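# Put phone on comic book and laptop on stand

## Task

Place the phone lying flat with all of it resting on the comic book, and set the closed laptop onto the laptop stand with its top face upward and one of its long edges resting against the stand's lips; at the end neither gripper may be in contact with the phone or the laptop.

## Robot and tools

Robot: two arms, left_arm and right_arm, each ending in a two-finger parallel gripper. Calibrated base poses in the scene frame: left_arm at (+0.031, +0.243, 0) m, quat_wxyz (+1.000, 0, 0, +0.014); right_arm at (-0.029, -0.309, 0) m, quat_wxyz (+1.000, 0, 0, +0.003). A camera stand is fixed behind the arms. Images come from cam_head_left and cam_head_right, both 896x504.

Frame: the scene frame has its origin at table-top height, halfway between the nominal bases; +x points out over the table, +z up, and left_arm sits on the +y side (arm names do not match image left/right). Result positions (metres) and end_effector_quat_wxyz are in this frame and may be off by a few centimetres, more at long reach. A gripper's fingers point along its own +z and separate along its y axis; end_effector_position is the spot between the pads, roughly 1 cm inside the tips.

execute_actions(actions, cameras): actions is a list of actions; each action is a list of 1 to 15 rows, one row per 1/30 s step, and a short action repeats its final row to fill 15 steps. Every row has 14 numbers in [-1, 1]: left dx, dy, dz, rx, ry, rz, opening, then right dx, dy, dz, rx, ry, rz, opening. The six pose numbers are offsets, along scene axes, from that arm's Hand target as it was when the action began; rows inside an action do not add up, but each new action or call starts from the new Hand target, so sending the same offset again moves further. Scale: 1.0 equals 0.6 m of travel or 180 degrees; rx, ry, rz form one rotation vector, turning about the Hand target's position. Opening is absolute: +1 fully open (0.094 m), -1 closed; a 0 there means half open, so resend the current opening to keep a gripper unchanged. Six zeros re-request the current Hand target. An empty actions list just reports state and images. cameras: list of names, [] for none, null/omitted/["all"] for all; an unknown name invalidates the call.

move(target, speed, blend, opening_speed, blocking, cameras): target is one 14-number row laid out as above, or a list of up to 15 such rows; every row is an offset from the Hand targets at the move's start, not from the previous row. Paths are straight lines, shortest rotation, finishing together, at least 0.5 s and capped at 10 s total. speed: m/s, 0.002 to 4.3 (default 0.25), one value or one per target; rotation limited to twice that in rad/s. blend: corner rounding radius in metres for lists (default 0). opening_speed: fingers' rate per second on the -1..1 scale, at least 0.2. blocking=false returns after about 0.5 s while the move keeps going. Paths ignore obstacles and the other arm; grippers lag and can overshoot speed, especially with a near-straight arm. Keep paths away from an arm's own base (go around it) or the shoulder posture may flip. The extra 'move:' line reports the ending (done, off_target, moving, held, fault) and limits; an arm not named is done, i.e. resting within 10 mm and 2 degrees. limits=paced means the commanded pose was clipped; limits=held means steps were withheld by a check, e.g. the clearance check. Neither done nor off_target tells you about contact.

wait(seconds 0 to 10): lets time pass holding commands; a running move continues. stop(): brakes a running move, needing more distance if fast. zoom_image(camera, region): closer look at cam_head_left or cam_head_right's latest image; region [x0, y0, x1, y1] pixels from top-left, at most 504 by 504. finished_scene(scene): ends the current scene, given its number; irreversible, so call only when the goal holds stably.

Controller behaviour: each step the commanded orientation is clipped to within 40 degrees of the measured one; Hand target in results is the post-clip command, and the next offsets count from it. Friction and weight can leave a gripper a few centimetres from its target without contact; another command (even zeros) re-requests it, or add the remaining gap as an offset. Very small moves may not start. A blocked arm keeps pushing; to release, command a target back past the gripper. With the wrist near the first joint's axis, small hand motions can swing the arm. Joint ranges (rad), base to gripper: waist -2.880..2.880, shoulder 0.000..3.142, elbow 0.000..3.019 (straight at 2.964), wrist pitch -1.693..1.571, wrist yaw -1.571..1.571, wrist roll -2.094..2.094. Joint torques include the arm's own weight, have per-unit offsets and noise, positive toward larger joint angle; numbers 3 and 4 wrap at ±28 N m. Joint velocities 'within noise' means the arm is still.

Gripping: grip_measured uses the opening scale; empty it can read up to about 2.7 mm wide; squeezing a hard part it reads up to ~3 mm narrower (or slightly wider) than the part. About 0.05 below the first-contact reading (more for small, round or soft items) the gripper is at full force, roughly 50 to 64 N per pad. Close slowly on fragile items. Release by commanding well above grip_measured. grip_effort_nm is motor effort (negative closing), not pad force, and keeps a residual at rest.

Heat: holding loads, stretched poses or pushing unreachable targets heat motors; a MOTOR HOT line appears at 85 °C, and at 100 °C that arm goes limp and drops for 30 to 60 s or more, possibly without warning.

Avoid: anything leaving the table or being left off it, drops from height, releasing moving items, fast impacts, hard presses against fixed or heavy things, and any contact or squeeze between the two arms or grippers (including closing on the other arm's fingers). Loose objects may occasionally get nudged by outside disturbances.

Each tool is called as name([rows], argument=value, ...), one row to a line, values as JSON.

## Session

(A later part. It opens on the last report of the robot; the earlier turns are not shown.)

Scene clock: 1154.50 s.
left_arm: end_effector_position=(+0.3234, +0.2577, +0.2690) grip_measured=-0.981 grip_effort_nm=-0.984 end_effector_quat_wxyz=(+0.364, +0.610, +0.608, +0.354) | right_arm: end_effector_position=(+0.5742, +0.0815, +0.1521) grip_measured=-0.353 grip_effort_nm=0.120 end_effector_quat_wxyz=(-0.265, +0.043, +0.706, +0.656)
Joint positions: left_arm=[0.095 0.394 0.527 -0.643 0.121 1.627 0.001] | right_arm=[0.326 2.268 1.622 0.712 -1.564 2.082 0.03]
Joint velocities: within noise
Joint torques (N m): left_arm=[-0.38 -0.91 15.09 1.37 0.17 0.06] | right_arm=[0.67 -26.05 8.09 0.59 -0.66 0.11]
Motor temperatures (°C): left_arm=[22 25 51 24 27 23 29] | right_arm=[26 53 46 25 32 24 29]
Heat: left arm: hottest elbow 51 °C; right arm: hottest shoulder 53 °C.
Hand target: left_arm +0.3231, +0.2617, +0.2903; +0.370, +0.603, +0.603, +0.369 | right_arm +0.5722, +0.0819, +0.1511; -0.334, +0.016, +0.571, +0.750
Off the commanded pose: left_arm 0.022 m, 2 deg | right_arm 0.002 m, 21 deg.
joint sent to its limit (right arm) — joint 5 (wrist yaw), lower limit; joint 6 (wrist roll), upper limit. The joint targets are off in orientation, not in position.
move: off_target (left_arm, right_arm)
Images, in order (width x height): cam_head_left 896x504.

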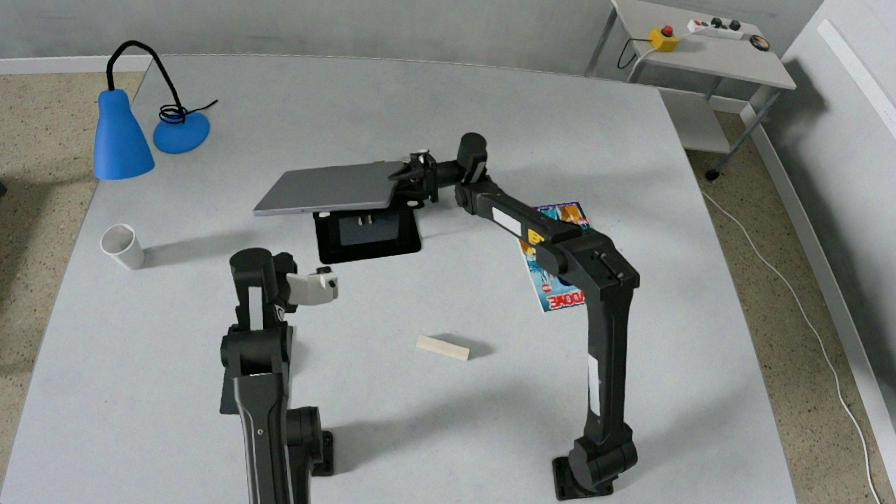

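move([
  [0,0,0,0,0,0,-1,0.03,-0.11,0.0,0,0,0,-0.35],
  [0,0,0,0,0,0,-1,0.03,-0.16,0.15,0,0,0,-0.35],
], speed=0.08, cameras=["cam_head_left","cam_head_right"])

zoom_image(camera="cam_head_left", region=[250, 140, 430, 230])

zoom_image(camera="cam_head_right", region=[250, 140, 450, 240])

Scene clock: 1162.77 s.
left_arm: end_effector_position=(+0.3234, +0.2577, +0.2690) grip_measured=-0.981 grip_effort_nm=-0.994 end_effector_quat_wxyz=(+0.364, +0.610, +0.608, +0.354) | right_arm: end_effector_position=(+0.5915, -0.0058, +0.2353) grip_measured=-0.351 grip_effort_nm=0.061 end_effector_quat_wxyz=(-0.241, +0.095, +0.701, +0.665)
Joint positions: left_arm=[0.095 0.394 0.527 -0.643 0.121 1.627 0.001] | right_arm=[0.196 2.083 1.554 0.544 -1.583 2.069 0.03]
Joint velocities: within noise
Joint torques (N m): left_arm=[-0.44 -0.97 15.31 1.59 0.12 0.03] | right_arm=[-0.26 -26.58 6.99 0.8 -0.06 0.02]
Motor temperatures (°C): left_arm=[22 25 51 24 27 23 29] | right_arm=[26 52 45 25 31 24 29]
Heat: left arm: hottest elbow 51 °C; right arm: hottest shoulder 52 °C.
Hand target: left_arm +0.3231, +0.2617, +0.2903; +0.370, +0.603, +0.603, +0.369 | right_arm +0.5902, -0.0141, +0.2412; -0.334, +0.016, +0.571, +0.750
Off the commanded pose: left_arm 0.022 m, 2 deg | right_arm 0.010 m, 23 deg.
joint sent to its limit (right arm) — joint 5 (wrist yaw), lower limit. The joint targets are off in orientation, not in position.
move: off_target (left_arm, right_arm)

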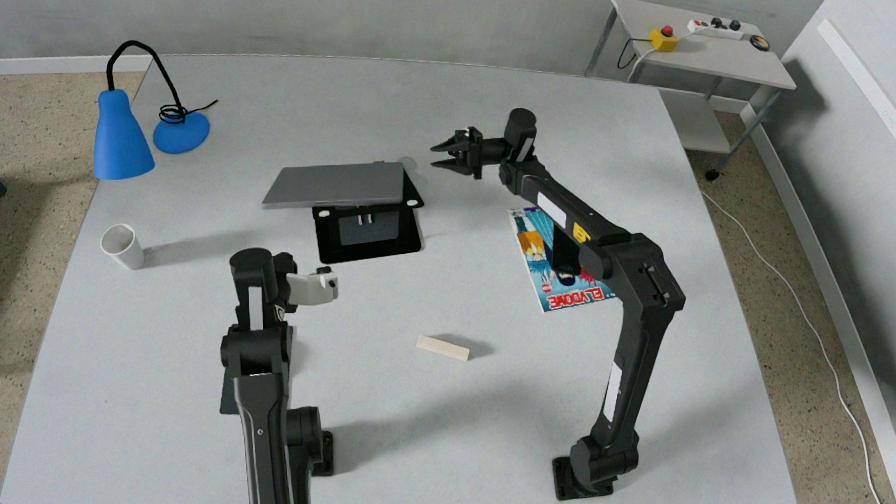

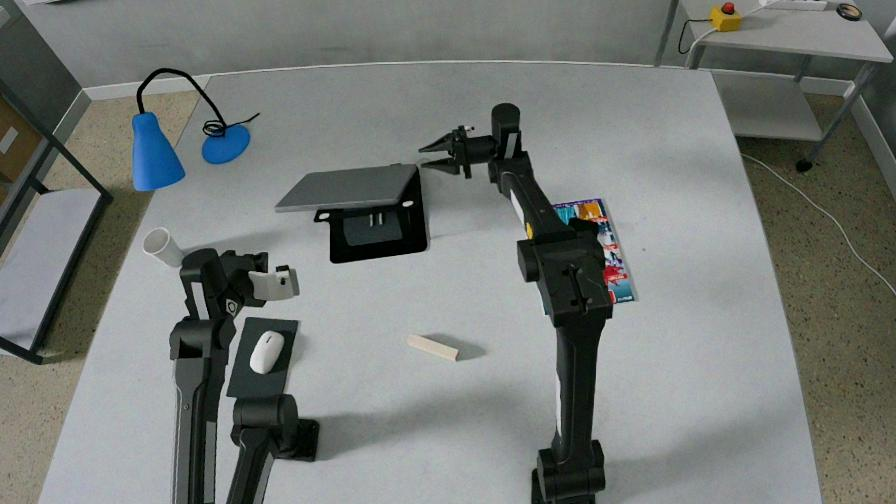

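Scaled by 2.800.

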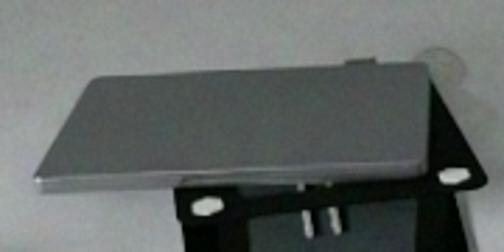

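Scaled by 2.520.

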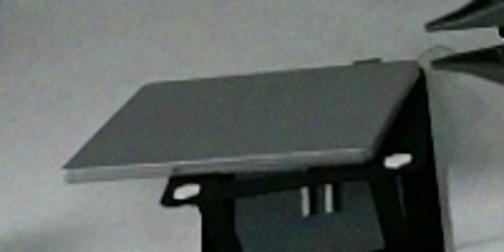

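move([
  [0.12,0.07,-0.08,0,0,0,0,0,-0.08,0.05,0,0,0,-0.35],
], speed=0.15, cameras=["cam_head_left","cam_head_right"])

zoom_image(camera="cam_head_left", region=[230, 140, 430, 260])

Scene clock: 1172.83 s.
left_arm: end_effector_position=(+0.3942, +0.2985, +0.2467) grip_measured=-0.002 grip_effort_nm=0.125 end_effector_quat_wxyz=(+0.372, +0.605, +0.602, +0.365) | right_arm: end_effector_position=(+0.5936, -0.0546, +0.2638) grip_measured=-0.351 grip_effort_nm=0.066 end_effector_quat_wxyz=(-0.222, +0.127, +0.696, +0.671)
Joint positions: left_arm=[0.243 0.696 0.527 -0.323 0.251 1.696 0.047] | right_arm=[0.122 2.002 1.505 0.493 -1.583 2.067 0.03]
Joint velocities: within noise
Joint torques (N m): left_arm=[0.15 -2.9 10.92 2.62 0.16 0.06] | right_arm=[-0.15 -25.35 7.17 0.59 -0.08 -0.02]
Motor temperatures (°C): left_arm=[22 25 51 24 27 23 29] | right_arm=[26 52 45 25 30 24 28]
Heat: left arm: hottest elbow 51 °C; right arm: hottest shoulder 52 °C.
Hand target: left_arm +0.3951, +0.3038, +0.2422; +0.369, +0.603, +0.603, +0.369 | right_arm +0.5902, -0.0620, +0.2712; -0.334, +0.016, +0.571, +0.750
Off the commanded pose: left_arm 0.007 m, 1 deg | right_arm 0.011 m, 25 deg.
joint sent to its limit (right arm) — joint 5 (wrist yaw), lower limit. The joint targets are off in orientation, not in position.
move: off_target (right_arm)

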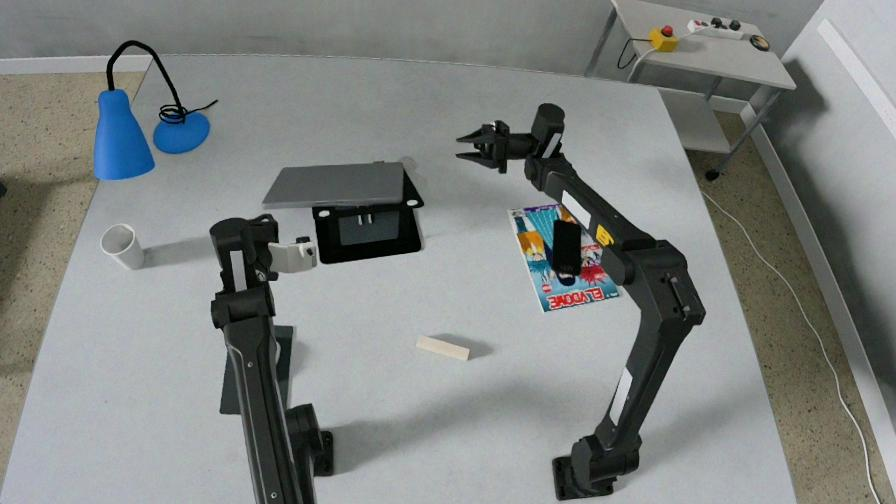

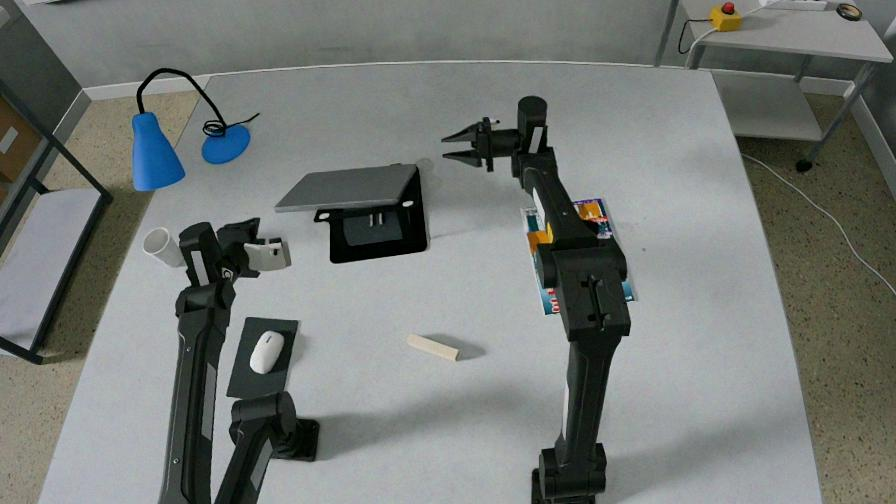

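Scaled by 2.520.

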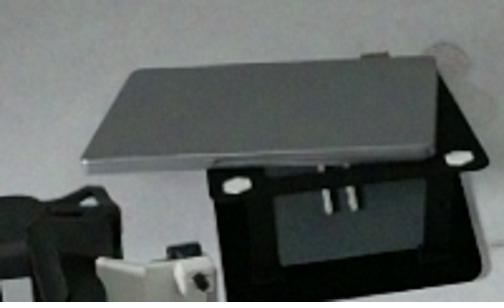

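move([
  [0.13,-0.04,-0.08,0,0,0,0,0,0,0,0,0,0,-0.35],
], speed=0.1, cameras=["cam_head_left","cam_head_right"])

zoom_image(camera="cam_head_left", region=[230, 140, 430, 260])

zoom_image(camera="cam_head_right", region=[230, 140, 430, 260])

Scene clock: 1179.60 s.
left_arm: end_effector_position=(+0.4643, +0.2845, +0.1840) grip_measured=-0.002 grip_effort_nm=0.134 end_effector_quat_wxyz=(+0.358, +0.607, +0.610, +0.362) | right_arm: end_effector_position=(+0.5935, -0.0546, +0.2622) grip_measured=-0.351 grip_effort_nm=0.056 end_effector_quat_wxyz=(-0.223, +0.128, +0.695, +0.671)
Joint positions: left_arm=[0.116 1.033 0.521 0.005 0.12 1.639 0.047] | right_arm=[0.122 2.002 1.505 0.471 -1.583 2.048 0.03]
Joint velocities: within noise
Joint torques (N m): left_arm=[-2.73 -6.12 12.27 2.66 -0.07 -0.16] | right_arm=[-0.09 -25.64 7.27 0.65 -0.09 -0.02]
Motor temperatures (°C): left_arm=[22 25 49 24 27 23 29] | right_arm=[26 52 44 25 30 24 28]
Heat: left arm: hottest elbow 49 °C; right arm: hottest shoulder 52 °C.
Hand target: left_arm +0.4731, +0.2798, +0.1943; +0.369, +0.603, +0.603, +0.369 | right_arm +0.5902, -0.0620, +0.2712; -0.334, +0.016, +0.571, +0.750
Off the commanded pose: left_arm 0.014 m, 2 deg | right_arm 0.012 m, 25 deg.
joint sent to its limit (right arm) — joint 5 (wrist yaw), lower limit. The joint targets are off in orientation, not in position.
move: off_target (left_arm, right_arm)

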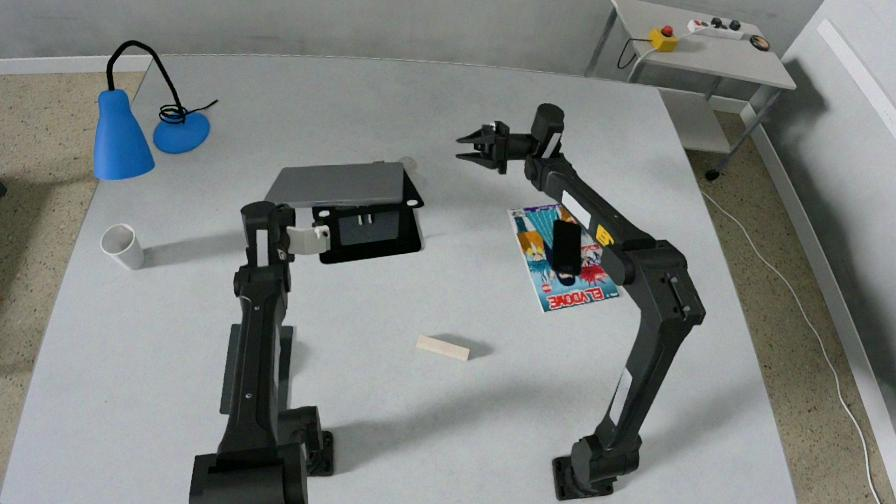

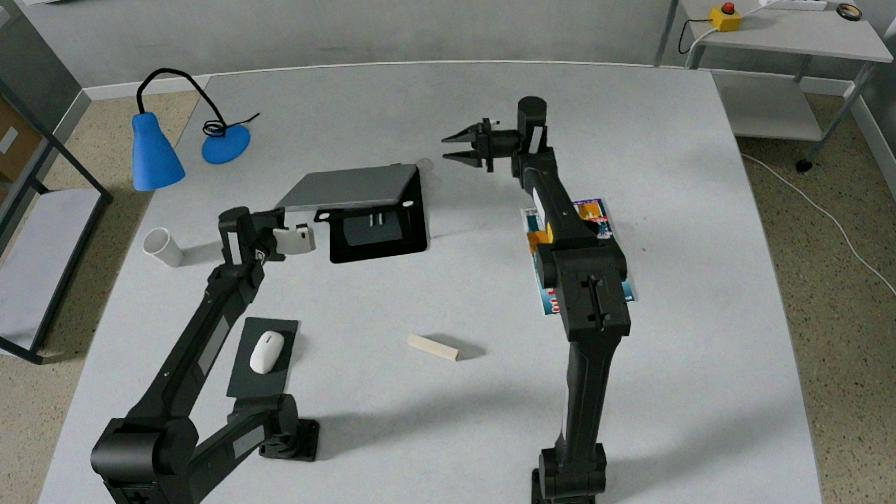

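Scaled by 2.520.

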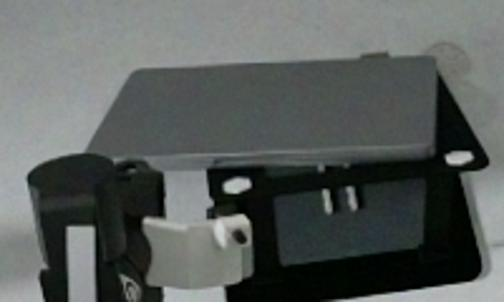

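Scaled by 2.520.

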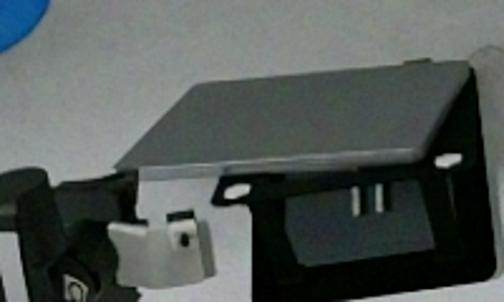

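move([
  [0.07,0.0,-0.04,0,0,0,0,0,0,0,0,0,0,-0.35],
], speed=0.08, cameras=["cam_head_left","cam_head_right"])

zoom_image(camera="cam_head_left", region=[230, 140, 430, 260])

zoom_image(camera="cam_head_right", region=[230, 140, 430, 260])

Scene clock: 1183.77 s.
left_arm: end_effector_position=(+0.4860, +0.2827, +0.1375) grip_measured=-0.002 grip_effort_nm=0.129 end_effector_quat_wxyz=(+0.346, +0.614, +0.620, +0.346) | right_arm: end_effector_position=(+0.5934, -0.0546, +0.2614) grip_measured=-0.351 grip_effort_nm=0.061 end_effector_quat_wxyz=(-0.224, +0.128, +0.695, +0.671)
Joint positions: left_arm=[0.1 1.206 0.521 0.134 0.105 1.631 0.047] | right_arm=[0.122 2.001 1.505 0.456 -1.583 2.036 0.03]
Joint velocities: within noise
Joint torques (N m): left_arm=[-2.37 -7.65 15.46 2.47 -0.03 -0.17] | right_arm=[-0.15 -26.11 7.36 0.58 -0.1 0.04]
Motor temperatures (°C): left_arm=[22 25 49 24 27 23 29] | right_arm=[26 52 44 25 30 24 28]
Heat: left arm: hottest elbow 49 °C; right arm: hottest shoulder 52 °C.
Hand target: left_arm +0.5151, +0.2797, +0.1703; +0.370, +0.603, +0.603, +0.369 | right_arm +0.5901, -0.0620, +0.2713; -0.334, +0.016, +0.571, +0.750
Off the commanded pose: left_arm 0.044 m, 4 deg | right_arm 0.013 m, 25 deg.
joint sent to its limit (right arm) — joint 5 (wrist yaw), lower limit. The joint targets are off in orientation, not in position.
move: off_target (left_arm, right_arm)

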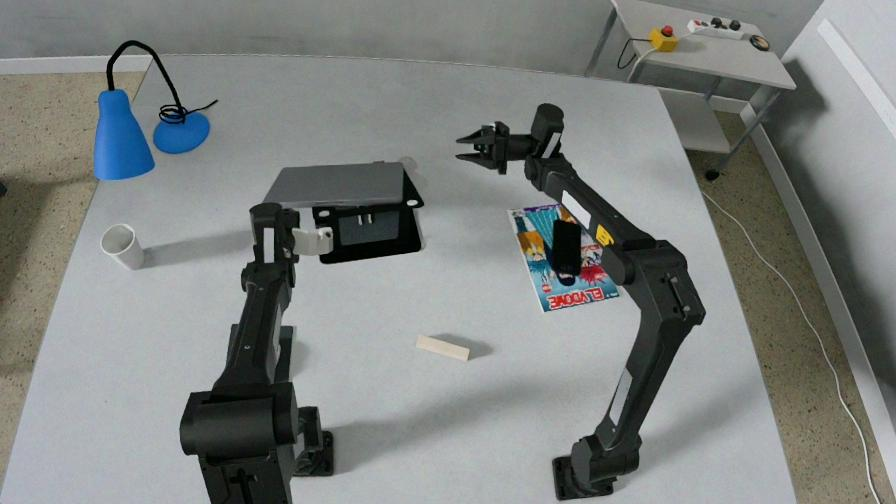

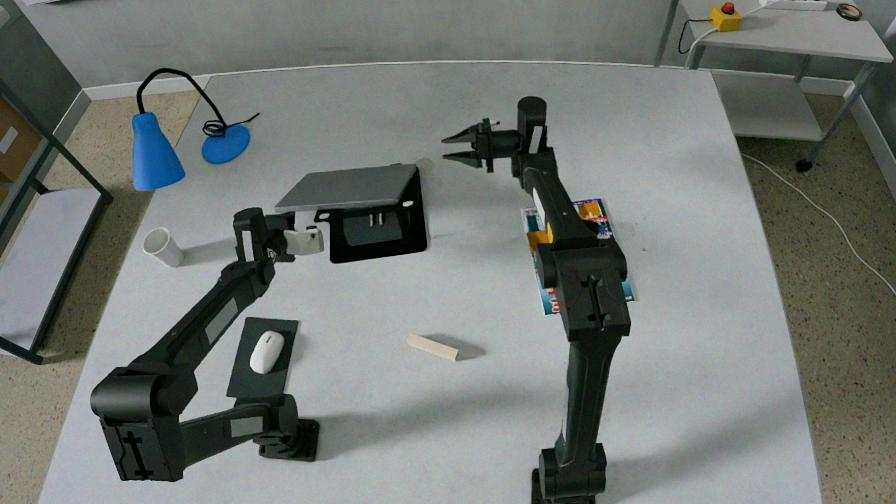

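Scaled by 2.520.

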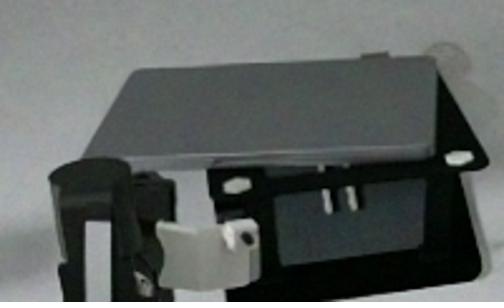

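Scaled by 2.520.

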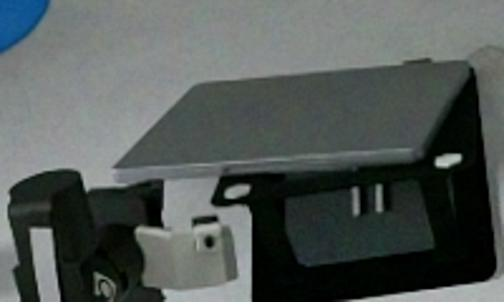

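move([
  [-0.16,0.0,0.08,0,0,0,0,0,0,0,0,0,0,-0.35],
  [-0.16,0,0.3,0,0,0,0,0,0,0,0,0,0,-0.35],
  [-0.01,0,0.05,0,0,0,0,0,0,0,0,0,0,-0.35],
], speed=0.15, cameras=["cam_head_left","cam_head_right"])

zoom_image(camera="cam_head_left", region=[230, 140, 430, 260])

zoom_image(camera="cam_head_right", region=[230, 140, 430, 260])

Scene clock: 1191.10 s.
left_arm: end_effector_position=(+0.5073, +0.2862, +0.2016) grip_measured=-0.002 grip_effort_nm=0.129 end_effector_quat_wxyz=(+0.363, +0.603, +0.606, +0.369) | right_arm: end_effector_position=(+0.5929, -0.0547, +0.2601) grip_measured=-0.351 grip_effort_nm=0.066 end_effector_quat_wxyz=(-0.225, +0.130, +0.695, +0.671)
Joint positions: left_arm=[0.102 1.142 0.632 0.025 0.107 1.632 0.047] | right_arm=[0.122 1.998 1.505 0.411 -1.583 1.997 0.03]
Joint velocities: within noise
Joint torques (N m): left_arm=[-2.02 -9.11 10.09 2.37 -0.07 -0.12] | right_arm=[-0.21 -25.64 7.6 0.57 -0.12 0.01]
Motor temperatures (°C): left_arm=[22 25 49 24 27 23 28] | right_arm=[26 52 43 25 30 24 28]
Heat: left arm: hottest elbow 49 °C; right arm: hottest shoulder 52 °C.
Hand target: left_arm +0.5091, +0.2797, +0.2002; +0.369, +0.603, +0.603, +0.369 | right_arm +0.5901, -0.0620, +0.2713; -0.334, +0.016, +0.571, +0.750
Off the commanded pose: left_arm 0.007 m, 1 deg | right_arm 0.014 m, 25 deg.
joint sent to its limit (right arm) — joint 5 (wrist yaw), lower limit. The joint targets are off in orientation, not in position.
move: off_target (right_arm)

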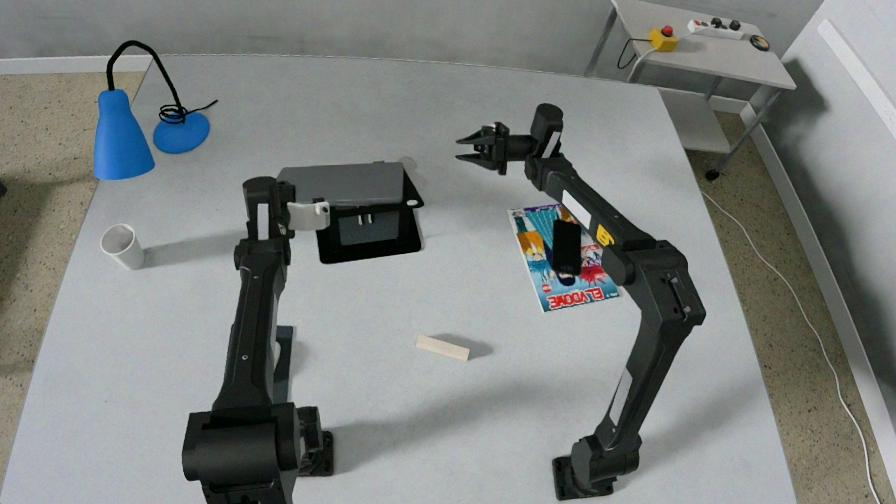

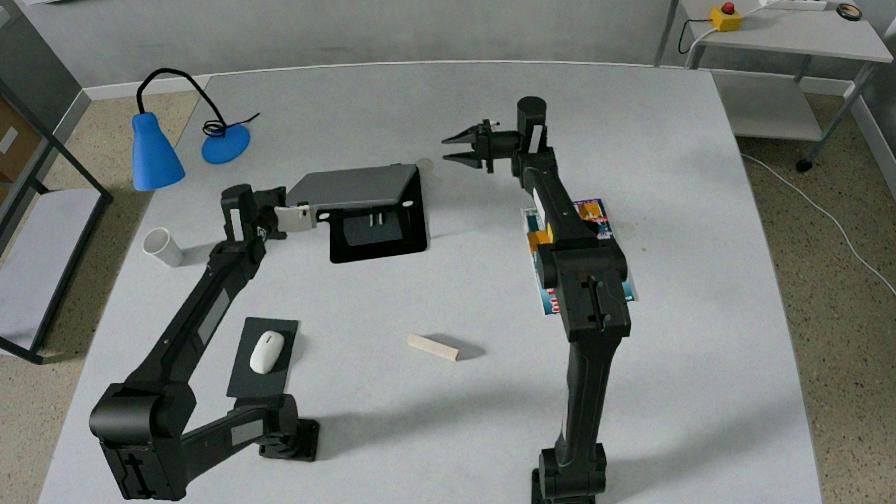

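Scaled by 2.520.

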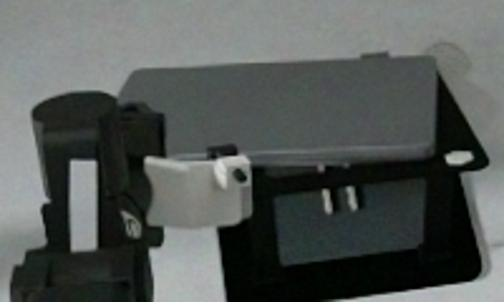

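Scaled by 2.520.

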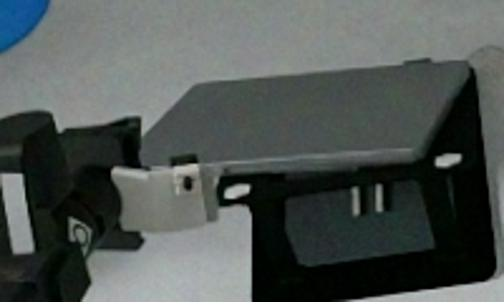

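move([
  [-0.16,-0.01,0.13,0,0,0,0,0,0,0,0,0,0,-0.35],
  [-0.01,-0.01,-0.03,0,0,0,0,0,0,0,0,0,0,-0.35],
], speed=0.15, cameras=["cam_head_left","cam_head_right"])

zoom_image(camera="cam_head_left", region=[230, 140, 430, 260])

zoom_image(camera="cam_head_right", region=[230, 140, 430, 260])

Scene clock: 1197.73 s.
left_arm: end_effector_position=(+0.4990, +0.2798, +0.1793) grip_measured=-0.002 grip_effort_nm=0.129 end_effector_quat_wxyz=(+0.361, +0.605, +0.608, +0.367) | right_arm: end_effector_position=(+0.5925, -0.0548, +0.2591) grip_measured=-0.351 grip_effort_nm=0.061 end_effector_quat_wxyz=(-0.226, +0.130, +0.695, +0.671)
Joint positions: left_arm=[0.085 1.156 0.579 0.085 0.092 1.625 0.047] | right_arm=[0.122 1.997 1.505 0.385 -1.583 1.974 0.03]
Joint velocities: within noise
Joint torques (N m): left_arm=[-2.96 -7.59 10.37 2.69 -0.07 -0.15] | right_arm=[-0.21 -25.7 7.75 0.72 -0.14 -0.01]
Motor temperatures (°C): left_arm=[22 25 48 24 27 23 28] | right_arm=[26 52 43 25 29 24 28]
Heat: left arm: hottest elbow 48 °C; right arm: hottest shoulder 52 °C.
Hand target: left_arm +0.5031, +0.2737, +0.1824; +0.370, +0.603, +0.603, +0.369 | right_arm +0.5902, -0.0620, +0.2712; -0.334, +0.016, +0.571, +0.750
Off the commanded pose: left_arm 0.008 m, 1 deg | right_arm 0.014 m, 25 deg.
joint sent to its limit (right arm) — joint 5 (wrist yaw), lower limit. The joint targets are off in orientation, not in position.
move: off_target (right_arm)

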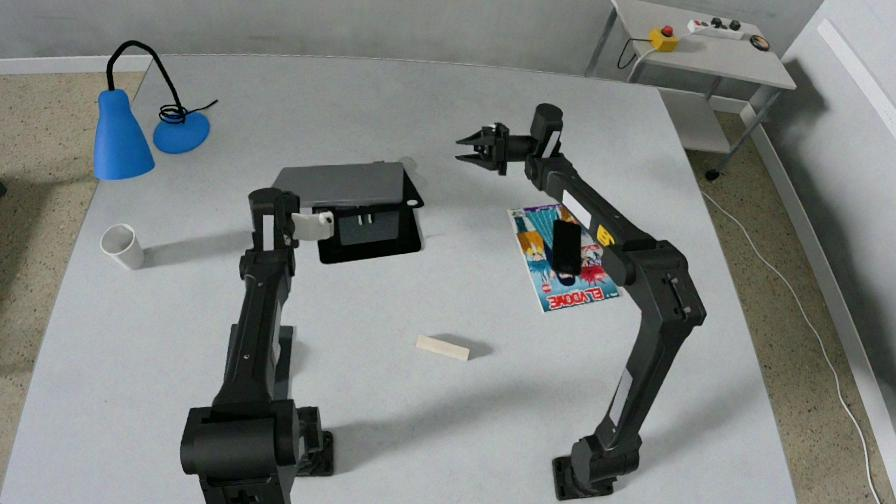

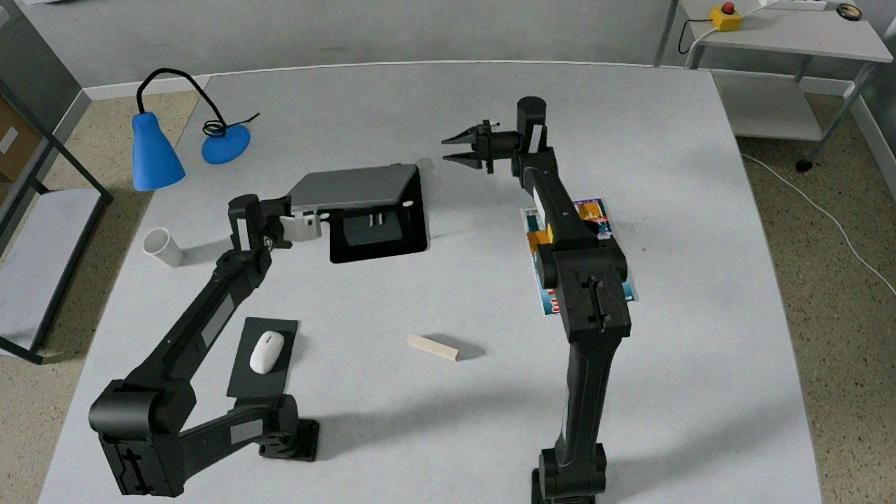

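Scaled by 2.520.

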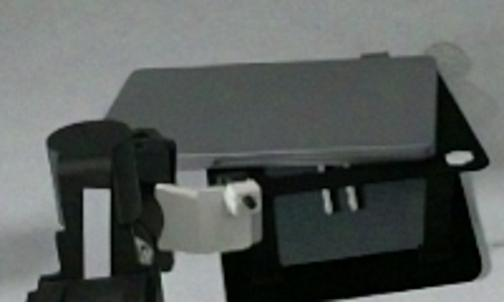

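Scaled by 2.520.

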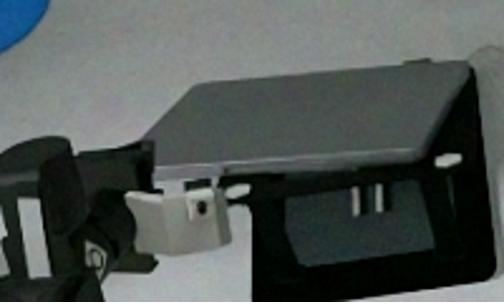

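move(target=[0,0,0,0,0,0,-0.75,0,0,0,0,0,0,-0.35], opening_speed=0.3, cameras=["cam_head_left"])

zoom_image(camera="cam_head_left", region=[230, 140, 430, 260])

Scene clock: 1203.23 s.
left_arm: end_effector_position=(+0.4990, +0.2799, +0.1793) grip_measured=-0.748 grip_effort_nm=-0.085 end_effector_quat_wxyz=(+0.361, +0.605, +0.608, +0.367) | right_arm: end_effector_position=(+0.5920, -0.0548, +0.2584) grip_measured=-0.351 grip_effort_nm=0.061 end_effector_quat_wxyz=(-0.226, +0.131, +0.694, +0.670)
Joint positions: left_arm=[0.085 1.156 0.579 0.085 0.092 1.624 0.012] | right_arm=[0.122 1.995 1.505 0.358 -1.583 1.952 0.03]
Joint velocities: within noise
Joint torques (N m): left_arm=[-2.73 -7.65 10.63 2.54 -0.04 -0.13] | right_arm=[-0.15 -25.7 7.94 0.79 -0.15 0.04]
Motor temperatures (°C): left_arm=[22 25 47 24 27 23 28] | right_arm=[26 51 43 25 29 24 28]
Heat: left arm: hottest elbow 47 °C; right arm: hottest shoulder 51 °C.
Hand target: left_arm +0.5031, +0.2737, +0.1824; +0.370, +0.603, +0.603, +0.369 | right_arm +0.5901, -0.0620, +0.2714; -0.334, +0.016, +0.571, +0.750
Off the commanded pose: left_arm 0.008 m, 1 deg | right_arm 0.015 m, 25 deg.
joint sent to its limit (right arm) — joint 5 (wrist yaw), lower limit. The joint targets are off in orientation, not in position.
move: off_target (right_arm)
Images, in order (width x height): cam_head_left 896x504.

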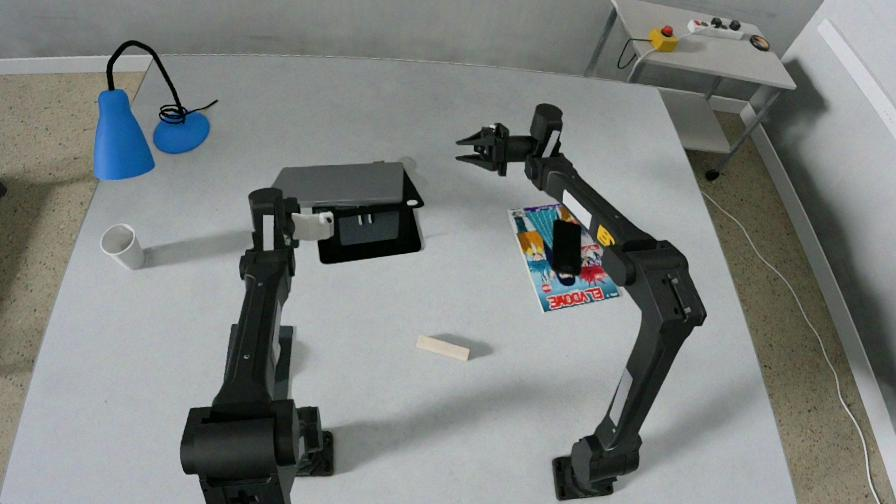

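Scaled by 2.520.

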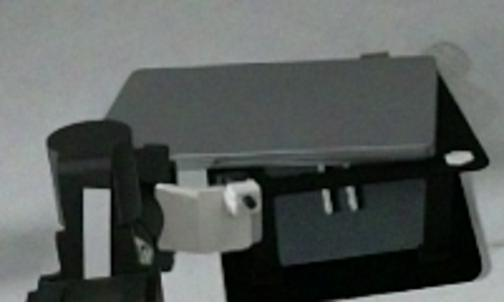

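move([
  [-0.15,0,0.13,0,0,0,0,0,0,0,0,0,0,-0.35],
  [0.06,0.01,0.0,0,0,0,0,0,0,0,0,0,0,-0.35],
], speed=0.12, cameras=["cam_head_left"])

zoom_image(camera="cam_head_left", region=[230, 140, 430, 260])

move(target=[0,0,0,0,0,0,-0.75,0,0,0,0,0,0,-0.35], opening_speed=0.3, cameras=["cam_head_left"])

zoom_image(camera="cam_head_left", region=[230, 140, 430, 260])

Scene clock: 1208.93 s.
left_arm: end_effector_position=(+0.5092, +0.2814, +0.1492) grip_measured=-0.002 grip_effort_nm=0.129 end_effector_quat_wxyz=(+0.347, +0.614, +0.619, +0.345) | right_arm: end_effector_position=(+0.5916, -0.0549, +0.2575) grip_measured=-0.351 grip_effort_nm=0.061 end_effector_quat_wxyz=(-0.227, +0.132, +0.694, +0.670)
Joint positions: left_arm=[0.088 1.248 0.593 0.104 0.098 1.624 0.047] | right_arm=[0.122 1.994 1.505 0.335 -1.583 1.931 0.03]
Joint velocities: within noise
Joint torques (N m): left_arm=[-2.73 -8.76 15.88 2.4 -0.05 -0.06] | right_arm=[-0.15 -25.76 8.09 0.79 -0.16 0.06]
Motor temperatures (°C): left_arm=[22 25 46 24 27 23 28] | right_arm=[26 50 43 25 29 24 28]
Heat: left arm: hottest elbow 46 °C; right arm: hottest shoulder 50 °C.
Hand target: left_arm +0.5391, +0.2797, +0.1823; +0.370, +0.603, +0.603, +0.369 | right_arm +0.5901, -0.0620, +0.2713; -0.334, +0.016, +0.571, +0.750
Off the commanded pose: left_arm 0.045 m, 4 deg | right_arm 0.016 m, 25 deg.
joint sent to its limit (right arm) — joint 5 (wrist yaw), lower limit. The joint targets are off in orientation, not in position.
move: off_target (left_arm, right_arm)
Images, in order (width x height): cam_head_left 896x504.

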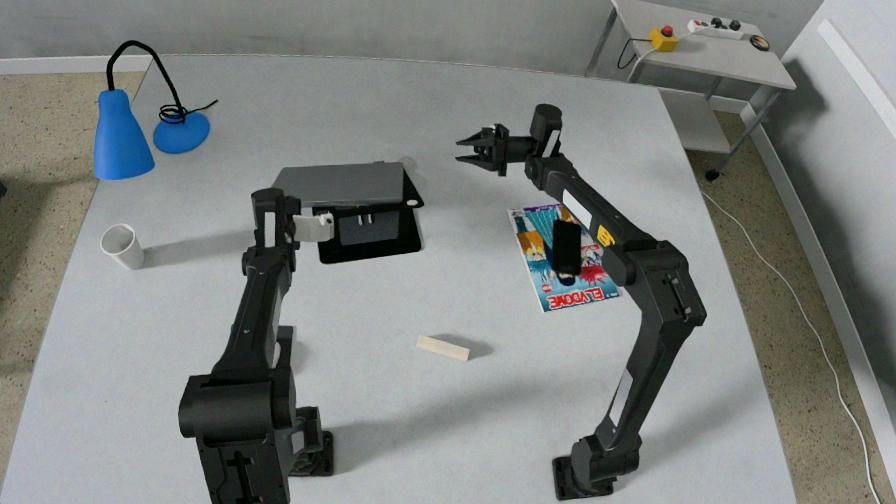

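Scaled by 2.520.

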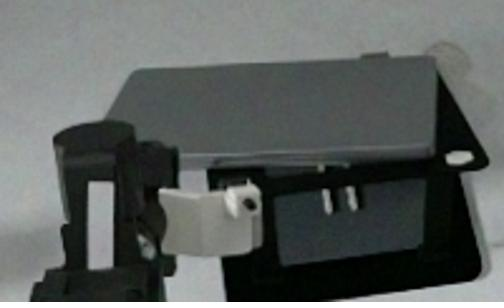

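Scene clock: 1211.73 s.
left_arm: end_effector_position=(+0.5092, +0.2814, +0.1489) grip_measured=-0.747 grip_effort_nm=-0.085 end_effector_quat_wxyz=(+0.347, +0.614, +0.619, +0.345) | right_arm: end_effector_position=(+0.5913, -0.0549, +0.2569) grip_measured=-0.351 grip_effort_nm=0.061 end_effector_quat_wxyz=(-0.228, +0.132, +0.694, +0.670)
Joint positions: left_arm=[0.088 1.248 0.593 0.104 0.098 1.624 0.012] | right_arm=[0.122 1.993 1.505 0.317 -1.583 1.916 0.03]
Joint velocities: within noise
Joint torques (N m): left_arm=[-2.26 -8.47 16.32 2.54 -0.1 -0.1] | right_arm=[-0.21 -25.76 8.2 0.66 -0.18 0.07]
Motor temperatures (°C): left_arm=[22 25 46 24 27 23 28] | right_arm=[26 51 43 25 29 24 28]
Heat: left arm: hottest elbow 46 °C; right arm: hottest shoulder 51 °C.
Hand target: left_arm +0.5391, +0.2797, +0.1823; +0.370, +0.603, +0.603, +0.369 | right_arm +0.5901, -0.0620, +0.2714; -0.334, +0.016, +0.571, +0.750
Off the commanded pose: left_arm 0.045 m, 4 deg | right_arm 0.016 m, 25 deg.
joint sent to its limit (right arm) — joint 5 (wrist yaw), lower limit. The joint targets are off in orientation, not in position.
move: off_target (left_arm, right_arm)
Images, in order (width x height): cam_head_left 896x504.

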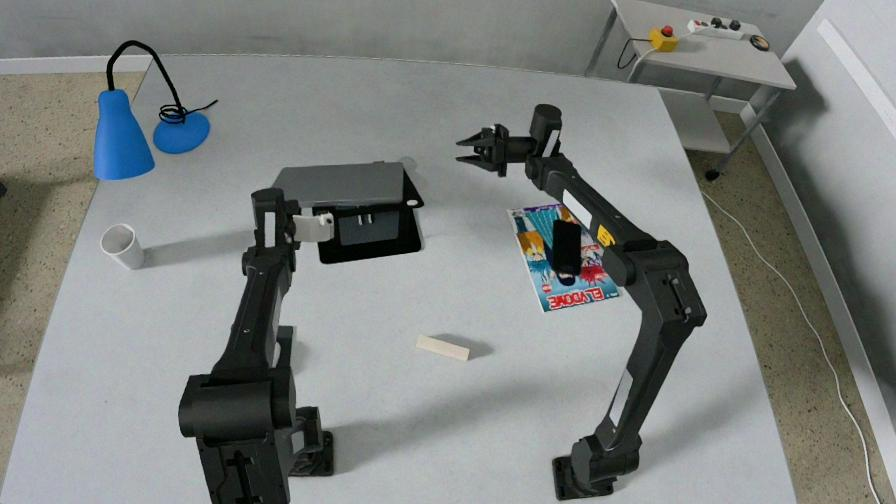

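Scaled by 2.520.

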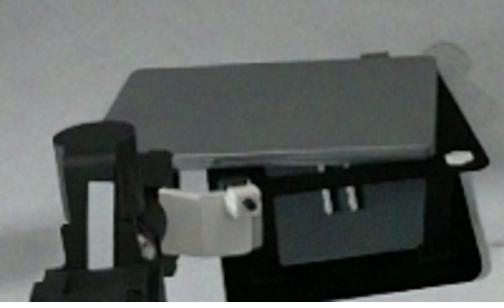

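move([
  [-0.18,0,0.08,0,0,0,0,0,0,0,0,0,0,-0.35],
  [-0.18,0,0.28,0,0,0,0,0,0,0,0,0,0,-0.35],
  [0.0,0,0.005,0,0,0,0,0,0,0,0,0,0,-0.35],
], speed=0.15, cameras=["cam_head_left"])

zoom_image(camera="cam_head_left", region=[230, 140, 430, 260])

Scene clock: 1217.80 s.
left_arm: end_effector_position=(+0.5374, +0.2868, +0.1863) grip_measured=-0.002 grip_effort_nm=0.129 end_effector_quat_wxyz=(+0.363, +0.604, +0.606, +0.369) | right_arm: end_effector_position=(+0.5908, -0.0550, +0.2561) grip_measured=-0.351 grip_effort_nm=0.061 end_effector_quat_wxyz=(-0.228, +0.133, +0.694, +0.670)
Joint positions: left_arm=[0.092 1.26 0.677 0.097 0.098 1.628 0.047] | right_arm=[0.122 1.992 1.505 0.295 -1.583 1.897 0.03]
Joint velocities: within noise
Joint torques (N m): left_arm=[-2.55 -9.76 9.68 2.5 -0.1 -0.16] | right_arm=[-0.09 -25.58 8.36 0.64 -0.19 -0.02]
Motor temperatures (°C): left_arm=[22 25 46 24 27 23 28] | right_arm=[26 51 43 25 29 24 27]
Heat: left arm: hottest elbow 46 °C; right arm: hottest shoulder 51 °C.
Hand target: left_arm +0.5391, +0.2798, +0.1855; +0.369, +0.603, +0.603, +0.370 | right_arm +0.5901, -0.0620, +0.2714; -0.334, +0.016, +0.571, +0.750
Off the commanded pose: left_arm 0.007 m, 1 deg | right_arm 0.017 m, 25 deg.
joint sent to its limit (right arm) — joint 5 (wrist yaw), lower limit. The joint targets are off in orientation, not in position.
move: off_target (right_arm)
Images, in order (width x height): cam_head_left 896x504.

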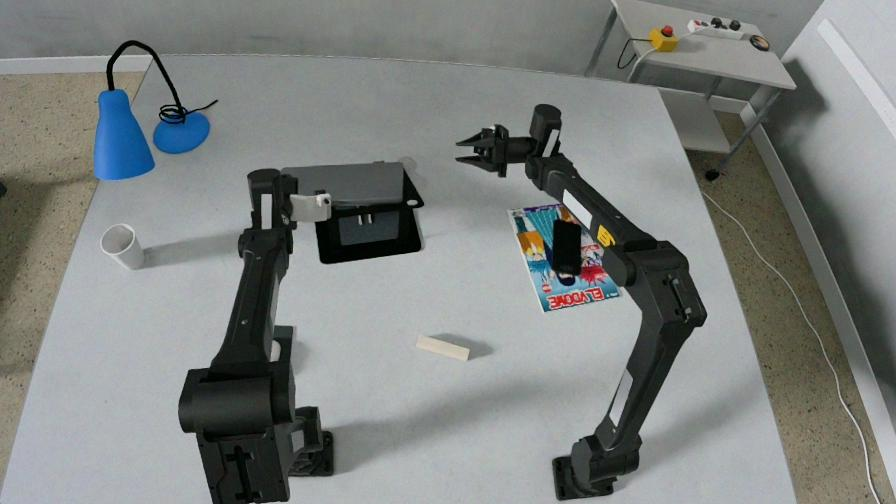

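Scaled by 2.520.

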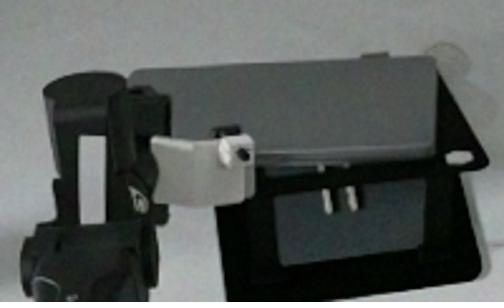

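move(target=[0,0,0,0,0,0,-0.75,0,0,0,0,0,0,-0.35], opening_speed=0.3, cameras=["cam_head_left"])

zoom_image(camera="cam_head_left", region=[230, 140, 430, 260])

Scene clock: 1223.33 s.
left_arm: end_effector_position=(+0.5375, +0.2868, +0.1864) grip_measured=-0.747 grip_effort_nm=-0.085 end_effector_quat_wxyz=(+0.363, +0.603, +0.606, +0.369) | right_arm: end_effector_position=(+0.5906, -0.0550, +0.2555) grip_measured=-0.351 grip_effort_nm=0.066 end_effector_quat_wxyz=(-0.229, +0.133, +0.694, +0.670)
Joint positions: left_arm=[0.092 1.26 0.677 0.098 0.098 1.628 0.012] | right_arm=[0.122 1.991 1.505 0.283 -1.583 1.887 0.03]
Joint velocities: within noise
Joint torques (N m): left_arm=[-2.96 -9.23 9.57 2.62 -0.03 -0.13] | right_arm=[-0.21 -25.64 8.46 0.7 -0.19 0.1]
Motor temperatures (°C): left_arm=[22 25 46 24 27 23 28] | right_arm=[26 51 43 25 29 23 27]
Heat: left arm: hottest elbow 46 °C; right arm: hottest shoulder 51 °C.
Hand target: left_arm +0.5391, +0.2798, +0.1855; +0.370, +0.603, +0.603, +0.369 | right_arm +0.5901, -0.0620, +0.2713; -0.334, +0.016, +0.571, +0.750
Off the commanded pose: left_arm 0.007 m, 1 deg | right_arm 0.017 m, 25 deg.
joint sent to its limit (right arm) — joint 5 (wrist yaw), lower limit. The joint targets are off in orientation, not in position.
move: off_target (right_arm)
Images, in order (width x height): cam_head_left 896x504.

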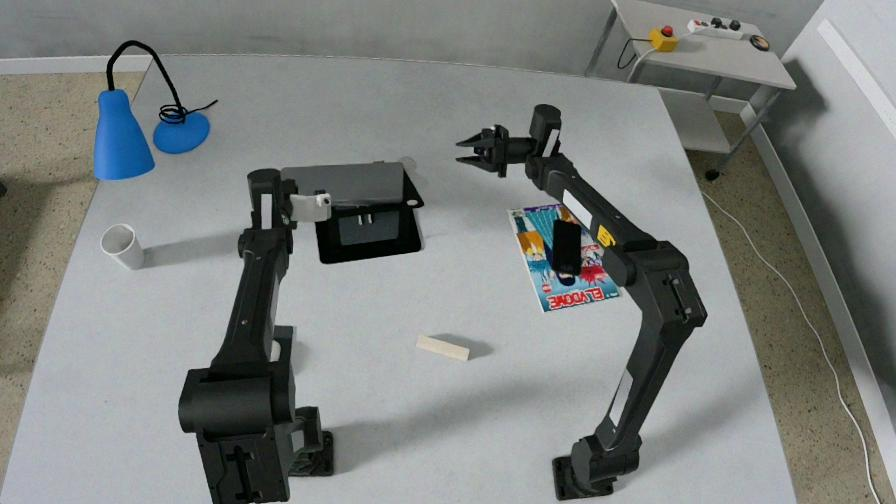

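Scaled by 2.520.

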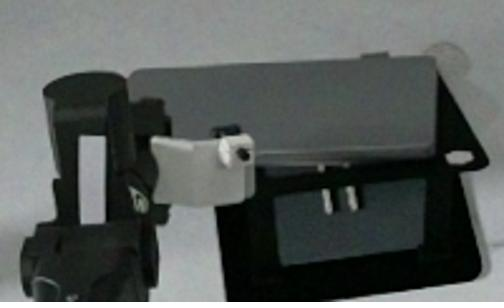

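move([
  [-0.2,0,0.15,0,0,0,-0.1,0,0,0,0,0,0,-0.35],
  [-0.18,0,0.28,0,0,0,-0.1,0,0,0,0,0,0,-0.35],
  [0.0,0,-0.034,0,0,0,-0.1,0,0,0,0,0,0,-0.35],
], speed=0.15, cameras=["cam_head_left"])

zoom_image(camera="cam_head_left", region=[230, 140, 430, 260])

move(target=[0,0,0,0,0,0,-0.75,0,0,0,0,0,0,-0.35], opening_speed=0.3, cameras=["cam_head_left"])

zoom_image(camera="cam_head_left", region=[230, 140, 430, 260])

Scene clock: 1231.77 s.
left_arm: end_effector_position=(+0.5376, +0.2868, +0.1658) grip_measured=-0.102 grip_effort_nm=0.129 end_effector_quat_wxyz=(+0.363, +0.604, +0.606, +0.369) | right_arm: end_effector_position=(+0.5903, -0.0550, +0.2550) grip_measured=-0.351 grip_effort_nm=0.066 end_effector_quat_wxyz=(-0.229, +0.134, +0.693, +0.670)
Joint positions: left_arm=[0.092 1.302 0.648 0.169 0.098 1.628 0.042] | right_arm=[0.122 1.99 1.505 0.27 -1.583 1.876 0.03]
Joint velocities: within noise
Joint torques (N m): left_arm=[-2.55 -10.17 9.33 2.66 -0.11 -0.17] | right_arm=[-0.15 -25.7 8.54 0.66 -0.2 0]
Motor temperatures (°C): left_arm=[22 25 45 24 27 23 28] | right_arm=[26 49 43 25 28 23 27]
Heat: left arm: hottest elbow 45 °C; right arm: hottest shoulder 49 °C.
Hand target: left_arm +0.5392, +0.2798, +0.1651; +0.370, +0.603, +0.603, +0.370 | right_arm +0.5901, -0.0620, +0.2714; -0.334, +0.016, +0.571, +0.750
Off the commanded pose: left_arm 0.007 m, 1 deg | right_arm 0.018 m, 25 deg.
joint sent to its limit (right arm) — joint 5 (wrist yaw), lower limit. The joint targets are off in orientation, not in position.
move: off_target (right_arm)
Images, in order (width x height): cam_head_left 896x504.

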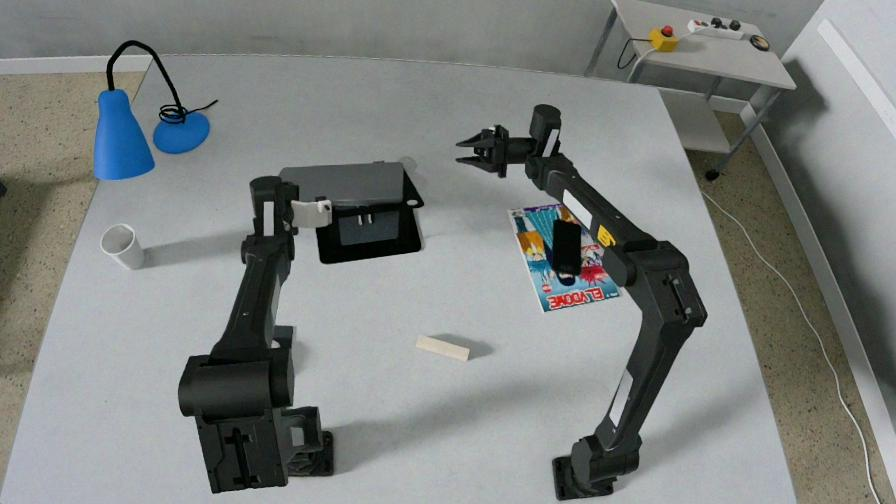

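Scaled by 2.520.

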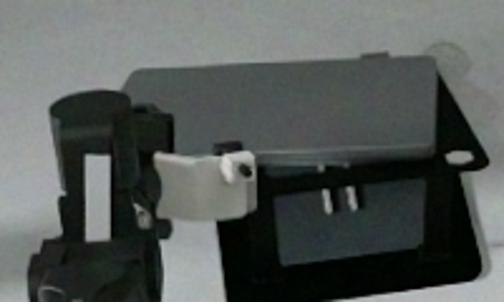

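Scene clock: 1234.23 s.
left_arm: end_effector_position=(+0.5376, +0.2868, +0.1658) grip_measured=-0.747 grip_effort_nm=-0.085 end_effector_quat_wxyz=(+0.363, +0.603, +0.607, +0.369) | right_arm: end_effector_position=(+0.5903, -0.0550, +0.2550) grip_measured=-0.351 grip_effort_nm=0.061 end_effector_quat_wxyz=(-0.229, +0.133, +0.694, +0.670)
Joint positions: left_arm=[0.092 1.302 0.648 0.169 0.098 1.628 0.012] | right_arm=[0.122 1.99 1.505 0.27 -1.583 1.874 0.03]
Joint velocities: within noise
Joint torques (N m): left_arm=[-2.9 -10.17 9.51 2.4 -0.03 -0.07] | right_arm=[-0.09 -25.64 8.55 0.66 -0.2 0.03]
Motor temperatures (°C): left_arm=[22 26 45 24 27 23 28] | right_arm=[26 49 43 25 28 23 27]
Heat: left arm: hottest elbow 45 °C; right arm: hottest shoulder 49 °C.
Hand target: left_arm +0.5392, +0.2798, +0.1651; +0.370, +0.603, +0.603, +0.370 | right_arm +0.5901, -0.0620, +0.2713; -0.334, +0.016, +0.571, +0.750
Off the commanded pose: left_arm 0.007 m, 1 deg | right_arm 0.018 m, 25 deg.
joint sent to its limit (right arm) — joint 5 (wrist yaw), lower limit. The joint targets are off in orientation, not in position.
move: off_target (right_arm)
Images, in order (width x height): cam_head_left 896x504.

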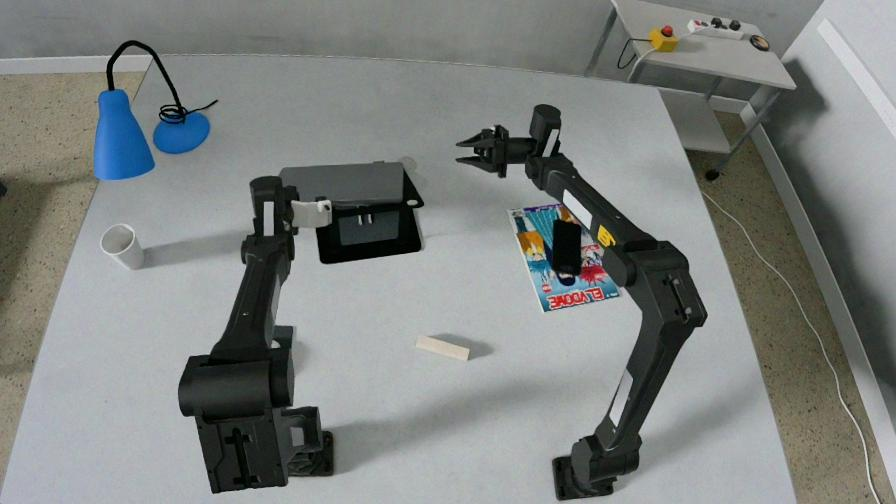

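Scaled by 2.520.

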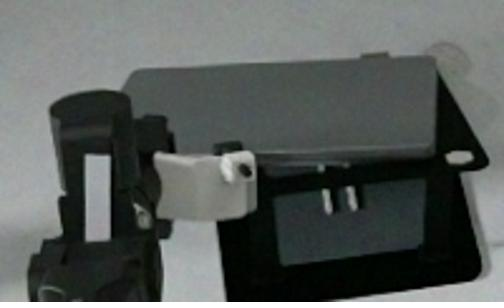

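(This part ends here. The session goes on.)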